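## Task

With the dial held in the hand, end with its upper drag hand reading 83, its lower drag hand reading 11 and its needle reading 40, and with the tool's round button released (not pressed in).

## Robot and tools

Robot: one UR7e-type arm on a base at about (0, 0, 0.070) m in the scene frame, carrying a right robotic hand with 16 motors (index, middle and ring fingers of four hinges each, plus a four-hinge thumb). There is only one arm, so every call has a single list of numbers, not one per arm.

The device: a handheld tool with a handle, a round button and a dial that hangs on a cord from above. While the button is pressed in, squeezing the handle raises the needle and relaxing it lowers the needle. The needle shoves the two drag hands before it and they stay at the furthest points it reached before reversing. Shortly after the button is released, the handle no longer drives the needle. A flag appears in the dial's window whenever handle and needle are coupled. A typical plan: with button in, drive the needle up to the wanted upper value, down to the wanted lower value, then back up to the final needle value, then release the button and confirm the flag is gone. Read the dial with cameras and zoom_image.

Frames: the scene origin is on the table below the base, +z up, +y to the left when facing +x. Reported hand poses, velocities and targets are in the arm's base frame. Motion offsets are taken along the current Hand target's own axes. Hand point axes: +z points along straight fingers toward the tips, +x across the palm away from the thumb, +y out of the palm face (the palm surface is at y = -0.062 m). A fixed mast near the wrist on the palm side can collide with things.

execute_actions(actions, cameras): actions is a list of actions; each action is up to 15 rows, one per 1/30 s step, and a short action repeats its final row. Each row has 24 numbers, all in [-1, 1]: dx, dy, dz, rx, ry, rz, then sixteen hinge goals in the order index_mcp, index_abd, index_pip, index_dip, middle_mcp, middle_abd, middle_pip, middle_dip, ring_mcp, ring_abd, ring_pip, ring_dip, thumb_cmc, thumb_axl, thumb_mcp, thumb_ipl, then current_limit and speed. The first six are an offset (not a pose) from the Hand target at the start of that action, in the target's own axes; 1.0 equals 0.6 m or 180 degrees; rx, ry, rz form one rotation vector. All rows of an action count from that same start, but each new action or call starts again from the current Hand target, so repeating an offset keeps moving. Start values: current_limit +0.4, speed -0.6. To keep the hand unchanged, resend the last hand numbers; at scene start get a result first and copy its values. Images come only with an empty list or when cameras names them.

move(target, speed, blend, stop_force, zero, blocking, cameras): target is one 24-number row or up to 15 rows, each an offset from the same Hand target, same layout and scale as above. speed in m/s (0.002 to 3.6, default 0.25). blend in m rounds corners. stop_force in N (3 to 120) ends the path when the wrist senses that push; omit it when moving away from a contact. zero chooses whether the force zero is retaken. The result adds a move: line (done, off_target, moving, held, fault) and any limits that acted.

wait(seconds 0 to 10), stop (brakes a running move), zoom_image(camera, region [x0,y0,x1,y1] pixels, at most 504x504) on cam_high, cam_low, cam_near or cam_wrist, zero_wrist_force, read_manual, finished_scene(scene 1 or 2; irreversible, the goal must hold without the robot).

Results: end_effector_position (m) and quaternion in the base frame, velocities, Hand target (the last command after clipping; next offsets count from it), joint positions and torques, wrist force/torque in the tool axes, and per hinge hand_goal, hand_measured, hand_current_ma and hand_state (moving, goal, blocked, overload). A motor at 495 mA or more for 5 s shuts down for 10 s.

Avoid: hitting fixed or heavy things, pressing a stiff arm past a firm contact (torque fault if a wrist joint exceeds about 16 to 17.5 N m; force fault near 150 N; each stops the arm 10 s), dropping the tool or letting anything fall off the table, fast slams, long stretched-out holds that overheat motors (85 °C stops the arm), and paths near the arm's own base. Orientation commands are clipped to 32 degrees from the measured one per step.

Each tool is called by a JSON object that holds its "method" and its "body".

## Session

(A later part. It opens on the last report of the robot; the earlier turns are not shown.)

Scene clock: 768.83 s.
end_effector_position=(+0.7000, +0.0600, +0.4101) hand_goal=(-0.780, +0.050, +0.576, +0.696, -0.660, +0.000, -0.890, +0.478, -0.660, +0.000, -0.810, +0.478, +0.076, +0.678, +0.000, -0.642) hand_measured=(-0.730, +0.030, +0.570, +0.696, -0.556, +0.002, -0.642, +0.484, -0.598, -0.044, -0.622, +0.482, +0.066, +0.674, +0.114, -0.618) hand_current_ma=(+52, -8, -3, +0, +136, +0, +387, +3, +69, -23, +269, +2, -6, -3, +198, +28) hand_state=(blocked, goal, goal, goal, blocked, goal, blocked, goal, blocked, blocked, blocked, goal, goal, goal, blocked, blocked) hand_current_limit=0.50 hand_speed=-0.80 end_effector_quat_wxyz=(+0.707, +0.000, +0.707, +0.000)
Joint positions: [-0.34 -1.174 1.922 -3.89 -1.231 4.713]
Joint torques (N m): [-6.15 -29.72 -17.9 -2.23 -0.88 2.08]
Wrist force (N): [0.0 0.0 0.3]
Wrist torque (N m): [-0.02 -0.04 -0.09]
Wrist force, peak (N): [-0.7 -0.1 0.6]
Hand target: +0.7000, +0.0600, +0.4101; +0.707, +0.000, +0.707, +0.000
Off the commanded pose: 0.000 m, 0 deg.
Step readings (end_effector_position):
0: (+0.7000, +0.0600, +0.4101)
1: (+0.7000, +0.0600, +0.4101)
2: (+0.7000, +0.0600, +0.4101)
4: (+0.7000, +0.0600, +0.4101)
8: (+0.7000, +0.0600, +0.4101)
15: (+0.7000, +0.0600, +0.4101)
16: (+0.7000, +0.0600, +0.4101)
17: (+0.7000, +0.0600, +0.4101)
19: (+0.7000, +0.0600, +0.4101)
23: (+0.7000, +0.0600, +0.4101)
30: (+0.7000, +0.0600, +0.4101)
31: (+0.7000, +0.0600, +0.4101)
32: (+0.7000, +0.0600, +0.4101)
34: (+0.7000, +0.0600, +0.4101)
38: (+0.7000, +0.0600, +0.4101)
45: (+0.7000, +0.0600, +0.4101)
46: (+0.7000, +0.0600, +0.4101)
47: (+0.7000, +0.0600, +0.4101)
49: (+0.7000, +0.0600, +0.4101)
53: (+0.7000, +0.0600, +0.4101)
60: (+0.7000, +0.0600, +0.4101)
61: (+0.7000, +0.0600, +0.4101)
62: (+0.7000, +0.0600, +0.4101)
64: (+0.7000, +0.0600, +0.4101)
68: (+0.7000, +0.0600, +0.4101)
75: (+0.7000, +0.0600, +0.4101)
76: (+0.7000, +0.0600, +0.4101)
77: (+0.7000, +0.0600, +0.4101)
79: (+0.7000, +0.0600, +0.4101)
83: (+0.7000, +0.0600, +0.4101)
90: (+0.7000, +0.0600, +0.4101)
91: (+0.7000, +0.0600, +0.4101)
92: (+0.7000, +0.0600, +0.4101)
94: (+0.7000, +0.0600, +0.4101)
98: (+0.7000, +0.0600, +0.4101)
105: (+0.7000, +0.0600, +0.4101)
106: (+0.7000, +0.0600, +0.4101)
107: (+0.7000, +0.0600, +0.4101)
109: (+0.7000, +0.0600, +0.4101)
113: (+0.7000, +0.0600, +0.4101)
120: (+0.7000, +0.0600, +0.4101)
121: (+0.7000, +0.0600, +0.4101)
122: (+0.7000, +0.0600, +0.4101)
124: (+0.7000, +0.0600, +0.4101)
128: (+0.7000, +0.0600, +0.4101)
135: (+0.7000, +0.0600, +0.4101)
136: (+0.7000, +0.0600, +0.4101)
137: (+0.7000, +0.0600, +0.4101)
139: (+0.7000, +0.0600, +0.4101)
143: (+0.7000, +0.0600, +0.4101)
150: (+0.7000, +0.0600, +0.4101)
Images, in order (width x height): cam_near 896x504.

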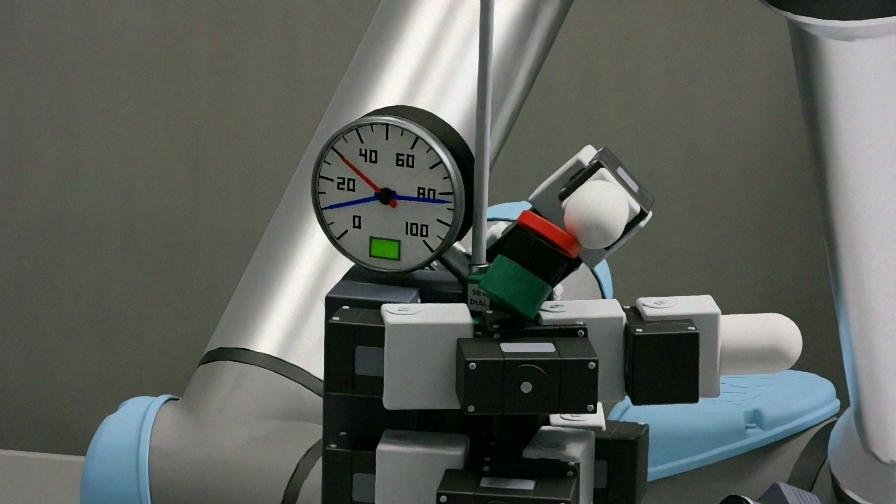

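{"method": "execute_actions", "body": {"actions": [[[0,0,0,0,0,0,-0.78,0.05,0.576,0.696,-0.660,0,-0.890,0.478,-0.660,0,-0.810,0.478,0.075,0.677,0.35,-0.643,0.5,-0.6]],[[0,0,0,0,0,0,-0.78,0.05,0.576,0.696,-0.660,0,-0.890,0.478,-0.660,0,-0.810,0.478,0.075,0.677,0.35,-0.643,0.5,-0.6]],[[0,0,0,0,0,0,-0.78,0.05,0.576,0.696,-0.530,0,-0.470,0.478,-0.530,0,-0.370,0.478,0.075,0.677,0.3,-0.643,0.4,-0.75]],[[0,0,0,0,0,0,-0.78,0.05,0.576,0.696,-0.530,0,-0.470,0.478,-0.530,0,-0.370,0.478,0.075,0.677,0.3,-0.643,0.4,-0.75]],[[0,0,0,0,0,0,-0.78,0.05,0.576,0.696,-0.530,0,-0.470,0.478,-0.530,0,-0.370,0.478,0.075,0.677,0.0,-0.643,0.5,-0.8]],[[0,0,0,0,0,0,-0.78,0.05,0.576,0.696,-0.530,0,-0.470,0.478,-0.530,0,-0.370,0.478,0.075,0.677,0.0,-0.643,0.5,-0.8]],[[0,0,0,0,0,0,-0.78,0.05,0.576,0.696,-0.600,0,-0.740,0.478,-0.600,0,-0.640,0.478,0.075,0.677,0.0,-0.643,0.5,-0.8]],[[0,0,0,0,0,0,-0.78,0.05,0.576,0.696,-0.600,0,-0.740,0.478,-0.600,0,-0.640,0.478,0.075,0.677,0.0,-0.643,0.5,-0.8]]], "cameras": ["cam_near"]}}

{"method": "zoom_image", "body": {"camera": "cam_near", "region": [295, 100, 475, 280]}}

{"method": "zoom_image", "body": {"camera": "cam_near", "region": [330, 110, 430, 210]}}

Scene clock: 812.17 s.
end_effector_position=(+0.7000, +0.0600, +0.4101) hand_goal=(-0.780, +0.050, +0.576, +0.696, -0.600, +0.000, -0.740, +0.478, -0.600, +0.000, -0.640, +0.478, +0.076, +0.678, +0.000, -0.642) hand_measured=(-0.730, +0.032, +0.570, +0.696, -0.518, +0.010, -0.618, +0.484, -0.548, -0.026, -0.582, +0.480, +0.066, +0.674, +0.112, -0.614) hand_current_ma=(+53, -8, -3, +0, +99, +3, +153, +3, +55, -12, +59, +0, -6, -2, +191, +32) hand_state=(blocked, goal, goal, goal, blocked, goal, blocked, goal, blocked, blocked, blocked, goal, goal, goal, blocked, blocked) hand_current_limit=0.50 hand_speed=-0.80 end_effector_quat_wxyz=(+0.707, +0.000, +0.707, +0.000)
Joint positions: [-0.34 -1.174 1.922 -3.89 -1.231 4.713]
Joint torques (N m): [-5.48 -30.62 -19.21 -2.55 -1.08 2.4]
Wrist force (N): [-0.2 -0.2 0.2]
Wrist torque (N m): [-0.05 -0.05 -0.10]
Wrist force, peak (N): [-0.9 -0.1 0.2]
Hand target: +0.7000, +0.0600, +0.4101; +0.707, +0.000, +0.707, +0.000
Off the commanded pose: 0.000 m, 0 deg.
Step readings (end_effector_position):
0: (+0.7000, +0.0600, +0.4101)
1: (+0.7000, +0.0600, +0.4101)
2: (+0.7000, +0.0600, +0.4101)
4: (+0.7000, +0.0600, +0.4101)
8: (+0.7000, +0.0600, +0.4101)
15: (+0.7000, +0.0600, +0.4101)
16: (+0.7000, +0.0600, +0.4101)
17: (+0.7000, +0.0600, +0.4101)
19: (+0.7000, +0.0600, +0.4101)
23: (+0.7000, +0.0600, +0.4101)
30: (+0.7000, +0.0600, +0.4101)
31: (+0.7000, +0.0600, +0.4101)
32: (+0.7000, +0.0600, +0.4101)
34: (+0.7000, +0.0600, +0.4101)
38: (+0.7000, +0.0600, +0.4101)
45: (+0.7000, +0.0600, +0.4101)
46: (+0.7000, +0.0600, +0.4101)
47: (+0.7000, +0.0600, +0.4101)
49: (+0.7000, +0.0600, +0.4101)
53: (+0.7000, +0.0600, +0.4101)
60: (+0.7000, +0.0600, +0.4101)
61: (+0.7000, +0.0600, +0.4101)
62: (+0.7000, +0.0600, +0.4101)
64: (+0.7000, +0.0600, +0.4101)
68: (+0.7000, +0.0600, +0.4101)
75: (+0.7000, +0.0600, +0.4101)
76: (+0.7000, +0.0600, +0.4101)
77: (+0.7000, +0.0600, +0.4101)
79: (+0.7000, +0.0600, +0.4101)
83: (+0.7000, +0.0600, +0.4101)
90: (+0.7000, +0.0600, +0.4101)
91: (+0.7000, +0.0600, +0.4101)
92: (+0.7000, +0.0600, +0.4101)
94: (+0.7000, +0.0600, +0.4101)
98: (+0.7000, +0.0600, +0.4101)
105: (+0.7000, +0.0600, +0.4101)
106: (+0.7000, +0.0600, +0.4101)
107: (+0.7000, +0.0600, +0.4101)
109: (+0.7000, +0.0600, +0.4101)
113: (+0.7000, +0.0600, +0.4101)
120: (+0.7000, +0.0600, +0.4101)
Images, in order (width x height): cam_near 896x504.

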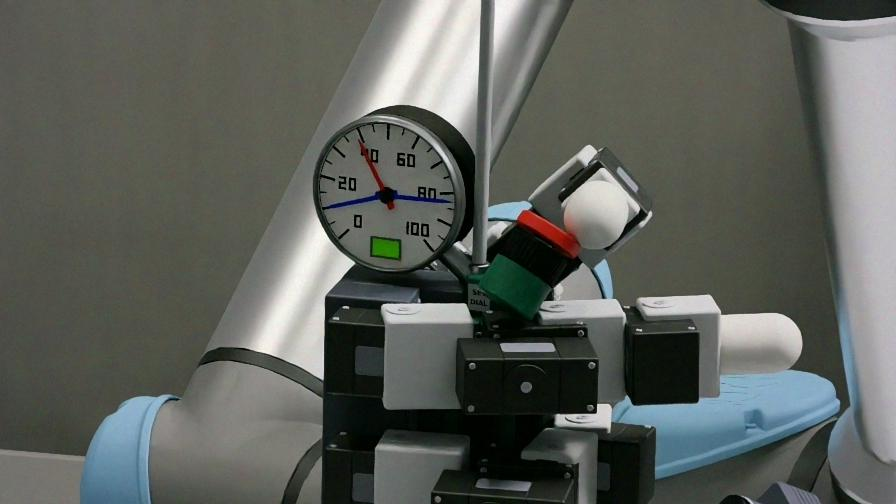

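Scaled by 2.800 from the camera's 896x504 image, which has a finer 1280x720 frame.

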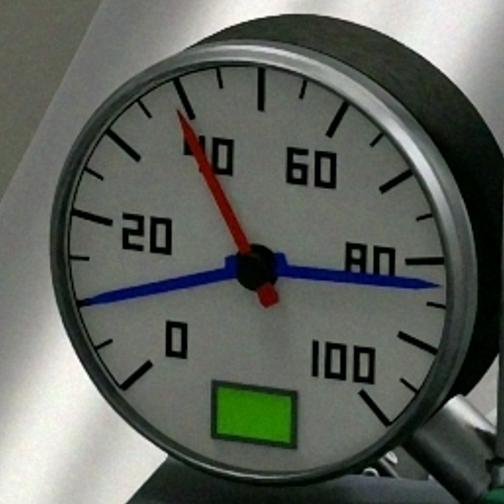

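Scaled by 5.040 from the camera's 896x504 image, which has a finer 1280x720 frame.

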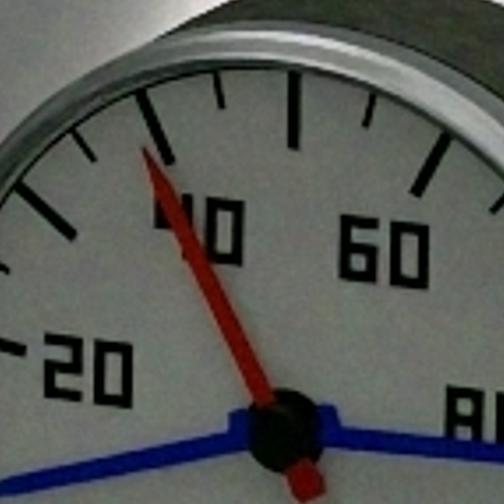

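{"method": "execute_actions", "body": {"actions": [[[0,0,0,0,0,0,-0.78,0.05,0.576,0.696,-0.608,0,-0.761,0.478,-0.608,0,-0.661,0.478,0.075,0.677,0.0,-0.643,0.5,-0.8]],[[0,0,0,0,0,0,-0.78,0.05,0.576,0.696,-0.608,0,-0.761,0.478,-0.608,0,-0.661,0.478,0.075,0.677,0.0,-0.643,0.5,-0.8]]], "cameras": ["cam_near"]}}

{"method": "zoom_image", "body": {"camera": "cam_near", "region": [295, 100, 475, 280]}}

{"method": "zoom_image", "body": {"camera": "cam_near", "region": [330, 110, 430, 210]}}

Scene clock: 831.07 s.
end_effector_position=(+0.7000, +0.0600, +0.4101) hand_goal=(-0.780, +0.050, +0.576, +0.696, -0.608, +0.000, -0.760, +0.478, -0.608, +0.000, -0.660, +0.478, +0.076, +0.678, +0.000, -0.642) hand_measured=(-0.730, +0.032, +0.570, +0.696, -0.522, +0.010, -0.632, +0.484, -0.554, -0.026, -0.600, +0.480, +0.066, +0.674, +0.110, -0.614) hand_current_ma=(+53, -8, -3, +0, +105, +3, +162, +3, +57, -12, +62, +0, -6, -2, +190, +32) hand_state=(blocked, goal, goal, goal, blocked, goal, blocked, goal, blocked, blocked, blocked, goal, goal, goal, blocked, blocked) hand_current_limit=0.50 hand_speed=-0.80 end_effector_quat_wxyz=(+0.707, +0.000, +0.707, +0.000)
Joint positions: [-0.34 -1.174 1.922 -3.89 -1.231 4.713]
Joint torques (N m): [-5.46 -30.42 -20.3 -2.82 -0.89 2.24]
Wrist force (N): [0.3 0.1 0.1]
Wrist torque (N m): [-0.02 -0.07 -0.08]
Wrist force, peak (N): [0.9 -0.3 0.3]
Hand target: +0.7000, +0.0600, +0.4101; +0.707, +0.000, +0.707, +0.000
Off the commanded pose: 0.000 m, 0 deg.
Step readings (end_effector_position):
0: (+0.7000, +0.0600, +0.4101)
1: (+0.7000, +0.0600, +0.4101)
2: (+0.7000, +0.0600, +0.4101)
4: (+0.7000, +0.0600, +0.4101)
8: (+0.7000, +0.0600, +0.4101)
15: (+0.7000, +0.0600, +0.4101)
16: (+0.7000, +0.0600, +0.4101)
17: (+0.7000, +0.0600, +0.4101)
19: (+0.7000, +0.0600, +0.4101)
23: (+0.7000, +0.0600, +0.4101)
30: (+0.7000, +0.0600, +0.4101)
Images, in order (width x height): cam_near 896x504.

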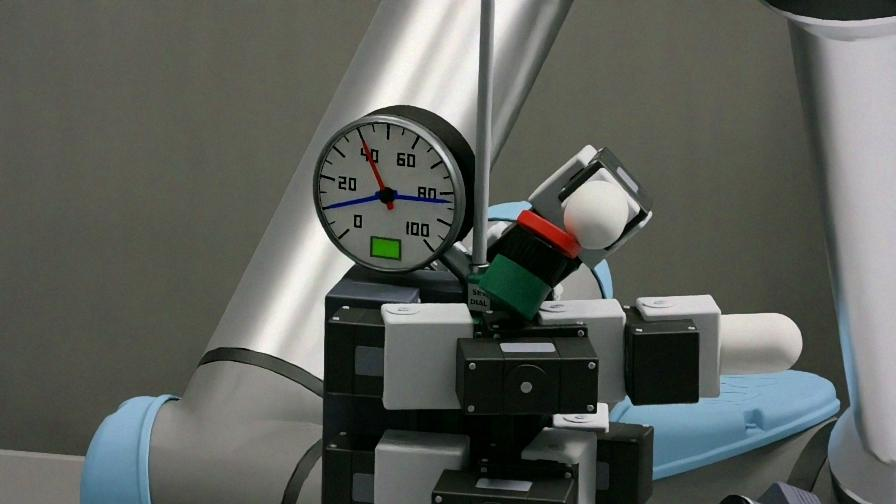

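Scaled by 2.800 from the camera's 896x504 image, which has a finer 1280x720 frame.

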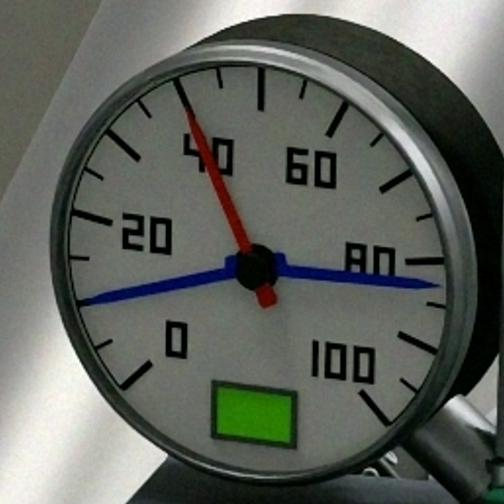

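Scaled by 5.040 from the camera's 896x504 image, which has a finer 1280x720 frame.

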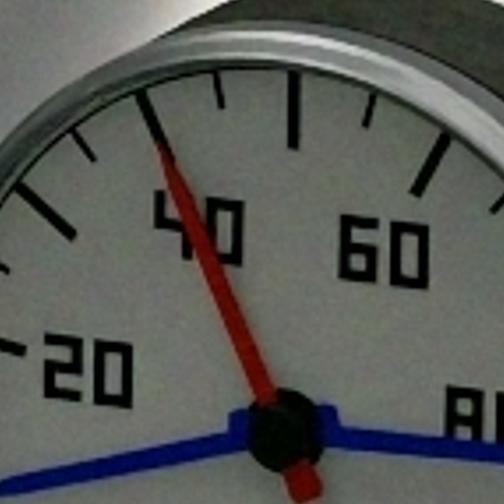

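{"method": "execute_actions", "body": {"actions": [[[0,0,0,0,0,0,-0.78,0.05,0.576,0.696,-0.608,0,-0.761,0.478,-0.608,0,-0.661,0.478,0.075,0.677,0.35,-0.643,0.5,-0.6]],[[0,0,0,0,0,0,-0.78,0.05,0.576,0.696,-0.608,0,-0.761,0.478,-0.608,0,-0.661,0.478,0.075,0.677,0.35,-0.643,0.5,-0.6]],[[0,0,0,0,0,0,-0.78,0.05,0.576,0.696,-0.530,0,-0.520,0.478,-0.530,0,-0.420,0.478,0.075,0.677,0.35,-0.643,0.4,-0.8]],[[0,0,0,0,0,0,-0.78,0.05,0.576,0.696,-0.530,0,-0.520,0.478,-0.530,0,-0.420,0.478,0.075,0.677,0.35,-0.643,0.4,-0.8]]], "cameras": ["cam_near"]}}

{"method": "zoom_image", "body": {"camera": "cam_near", "region": [295, 100, 475, 280]}}

{"method": "zoom_image", "body": {"camera": "cam_near", "region": [330, 110, 430, 210]}}

Scene clock: 853.30 s.
end_effector_position=(+0.7000, +0.0600, +0.4101) hand_goal=(-0.780, +0.050, +0.576, +0.696, -0.530, +0.000, -0.520, +0.478, -0.530, +0.000, -0.420, +0.478, +0.076, +0.678, +0.350, -0.642) hand_measured=(-0.752, +0.032, +0.570, +0.696, -0.498, +0.014, -0.506, +0.484, -0.510, -0.026, -0.410, +0.480, +0.070, +0.678, +0.346, -0.640) hand_current_ma=(+24, -8, -3, +0, +30, +5, +9, +3, +16, -12, +6, +0, -3, +0, -3, +2) hand_state=(blocked, goal, goal, goal, blocked, goal, goal, goal, blocked, blocked, goal, goal, goal, goal, goal, goal) hand_current_limit=0.40 hand_speed=-0.80 end_effector_quat_wxyz=(+0.707, +0.000, +0.707, +0.000)
Joint positions: [-0.34 -1.174 1.922 -3.89 -1.231 4.713]
Joint torques (N m): [-6.05 -30.56 -20.86 -2.78 -0.58 2.21]
Wrist force (N): [0.0 -0.1 0.1]
Wrist torque (N m): [-0.03 -0.03 -0.13]
Wrist force, peak (N): [-0.6 -0.2 0.5]
Hand target: +0.7000, +0.0600, +0.4101; +0.707, +0.000, +0.707, +0.000
Off the commanded pose: 0.000 m, 0 deg.
Step readings (end_effector_position):
0: (+0.7000, +0.0600, +0.4101)
1: (+0.7000, +0.0600, +0.4101)
2: (+0.7000, +0.0600, +0.4101)
4: (+0.7000, +0.0600, +0.4101)
8: (+0.7000, +0.0600, +0.4101)
15: (+0.7000, +0.0600, +0.4101)
16: (+0.7000, +0.0600, +0.4101)
17: (+0.7000, +0.0600, +0.4101)
19: (+0.7000, +0.0600, +0.4101)
23: (+0.7000, +0.0600, +0.4101)
30: (+0.7000, +0.0600, +0.4101)
31: (+0.7000, +0.0600, +0.4101)
32: (+0.7000, +0.0600, +0.4101)
34: (+0.7000, +0.0600, +0.4101)
38: (+0.7000, +0.0600, +0.4101)
45: (+0.7000, +0.0600, +0.4101)
46: (+0.7000, +0.0600, +0.4101)
47: (+0.7000, +0.0600, +0.4101)
49: (+0.7000, +0.0600, +0.4101)
53: (+0.7000, +0.0600, +0.4101)
60: (+0.7000, +0.0600, +0.4101)
Images, in order (width x height): cam_near 896x504.

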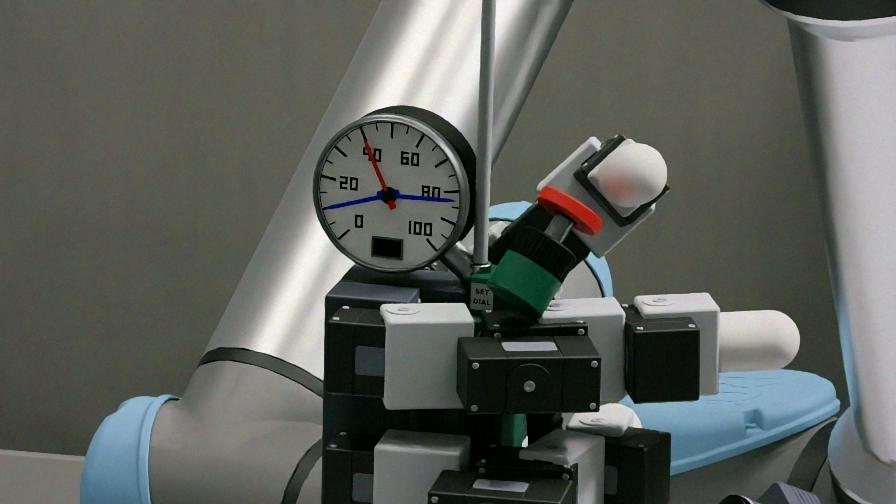

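Scaled by 2.800 from the camera's 896x504 image, which has a finer 1280x720 frame.

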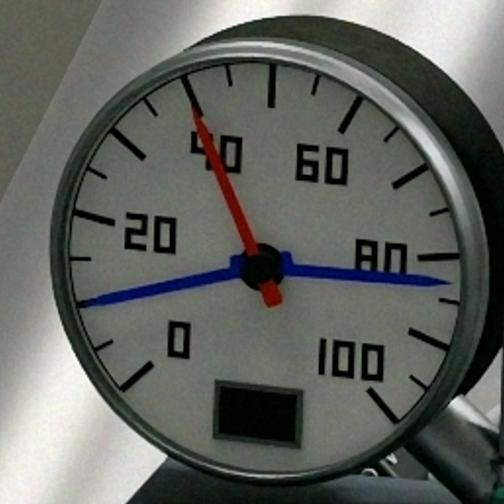

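Scaled by 5.040 from the camera's 896x504 image, which has a finer 1280x720 frame.

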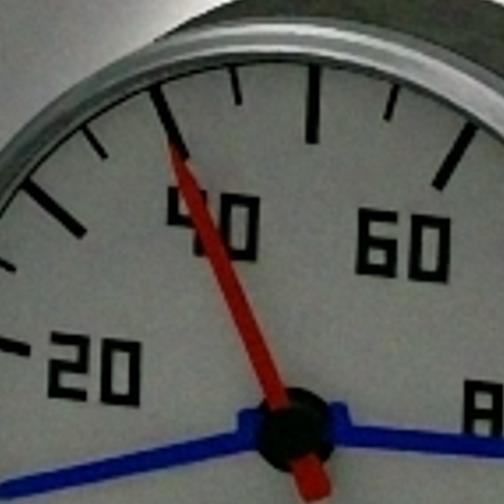

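{"method": "finished_scene", "body": {"scene": 2}}

The scene is finished: the task was done.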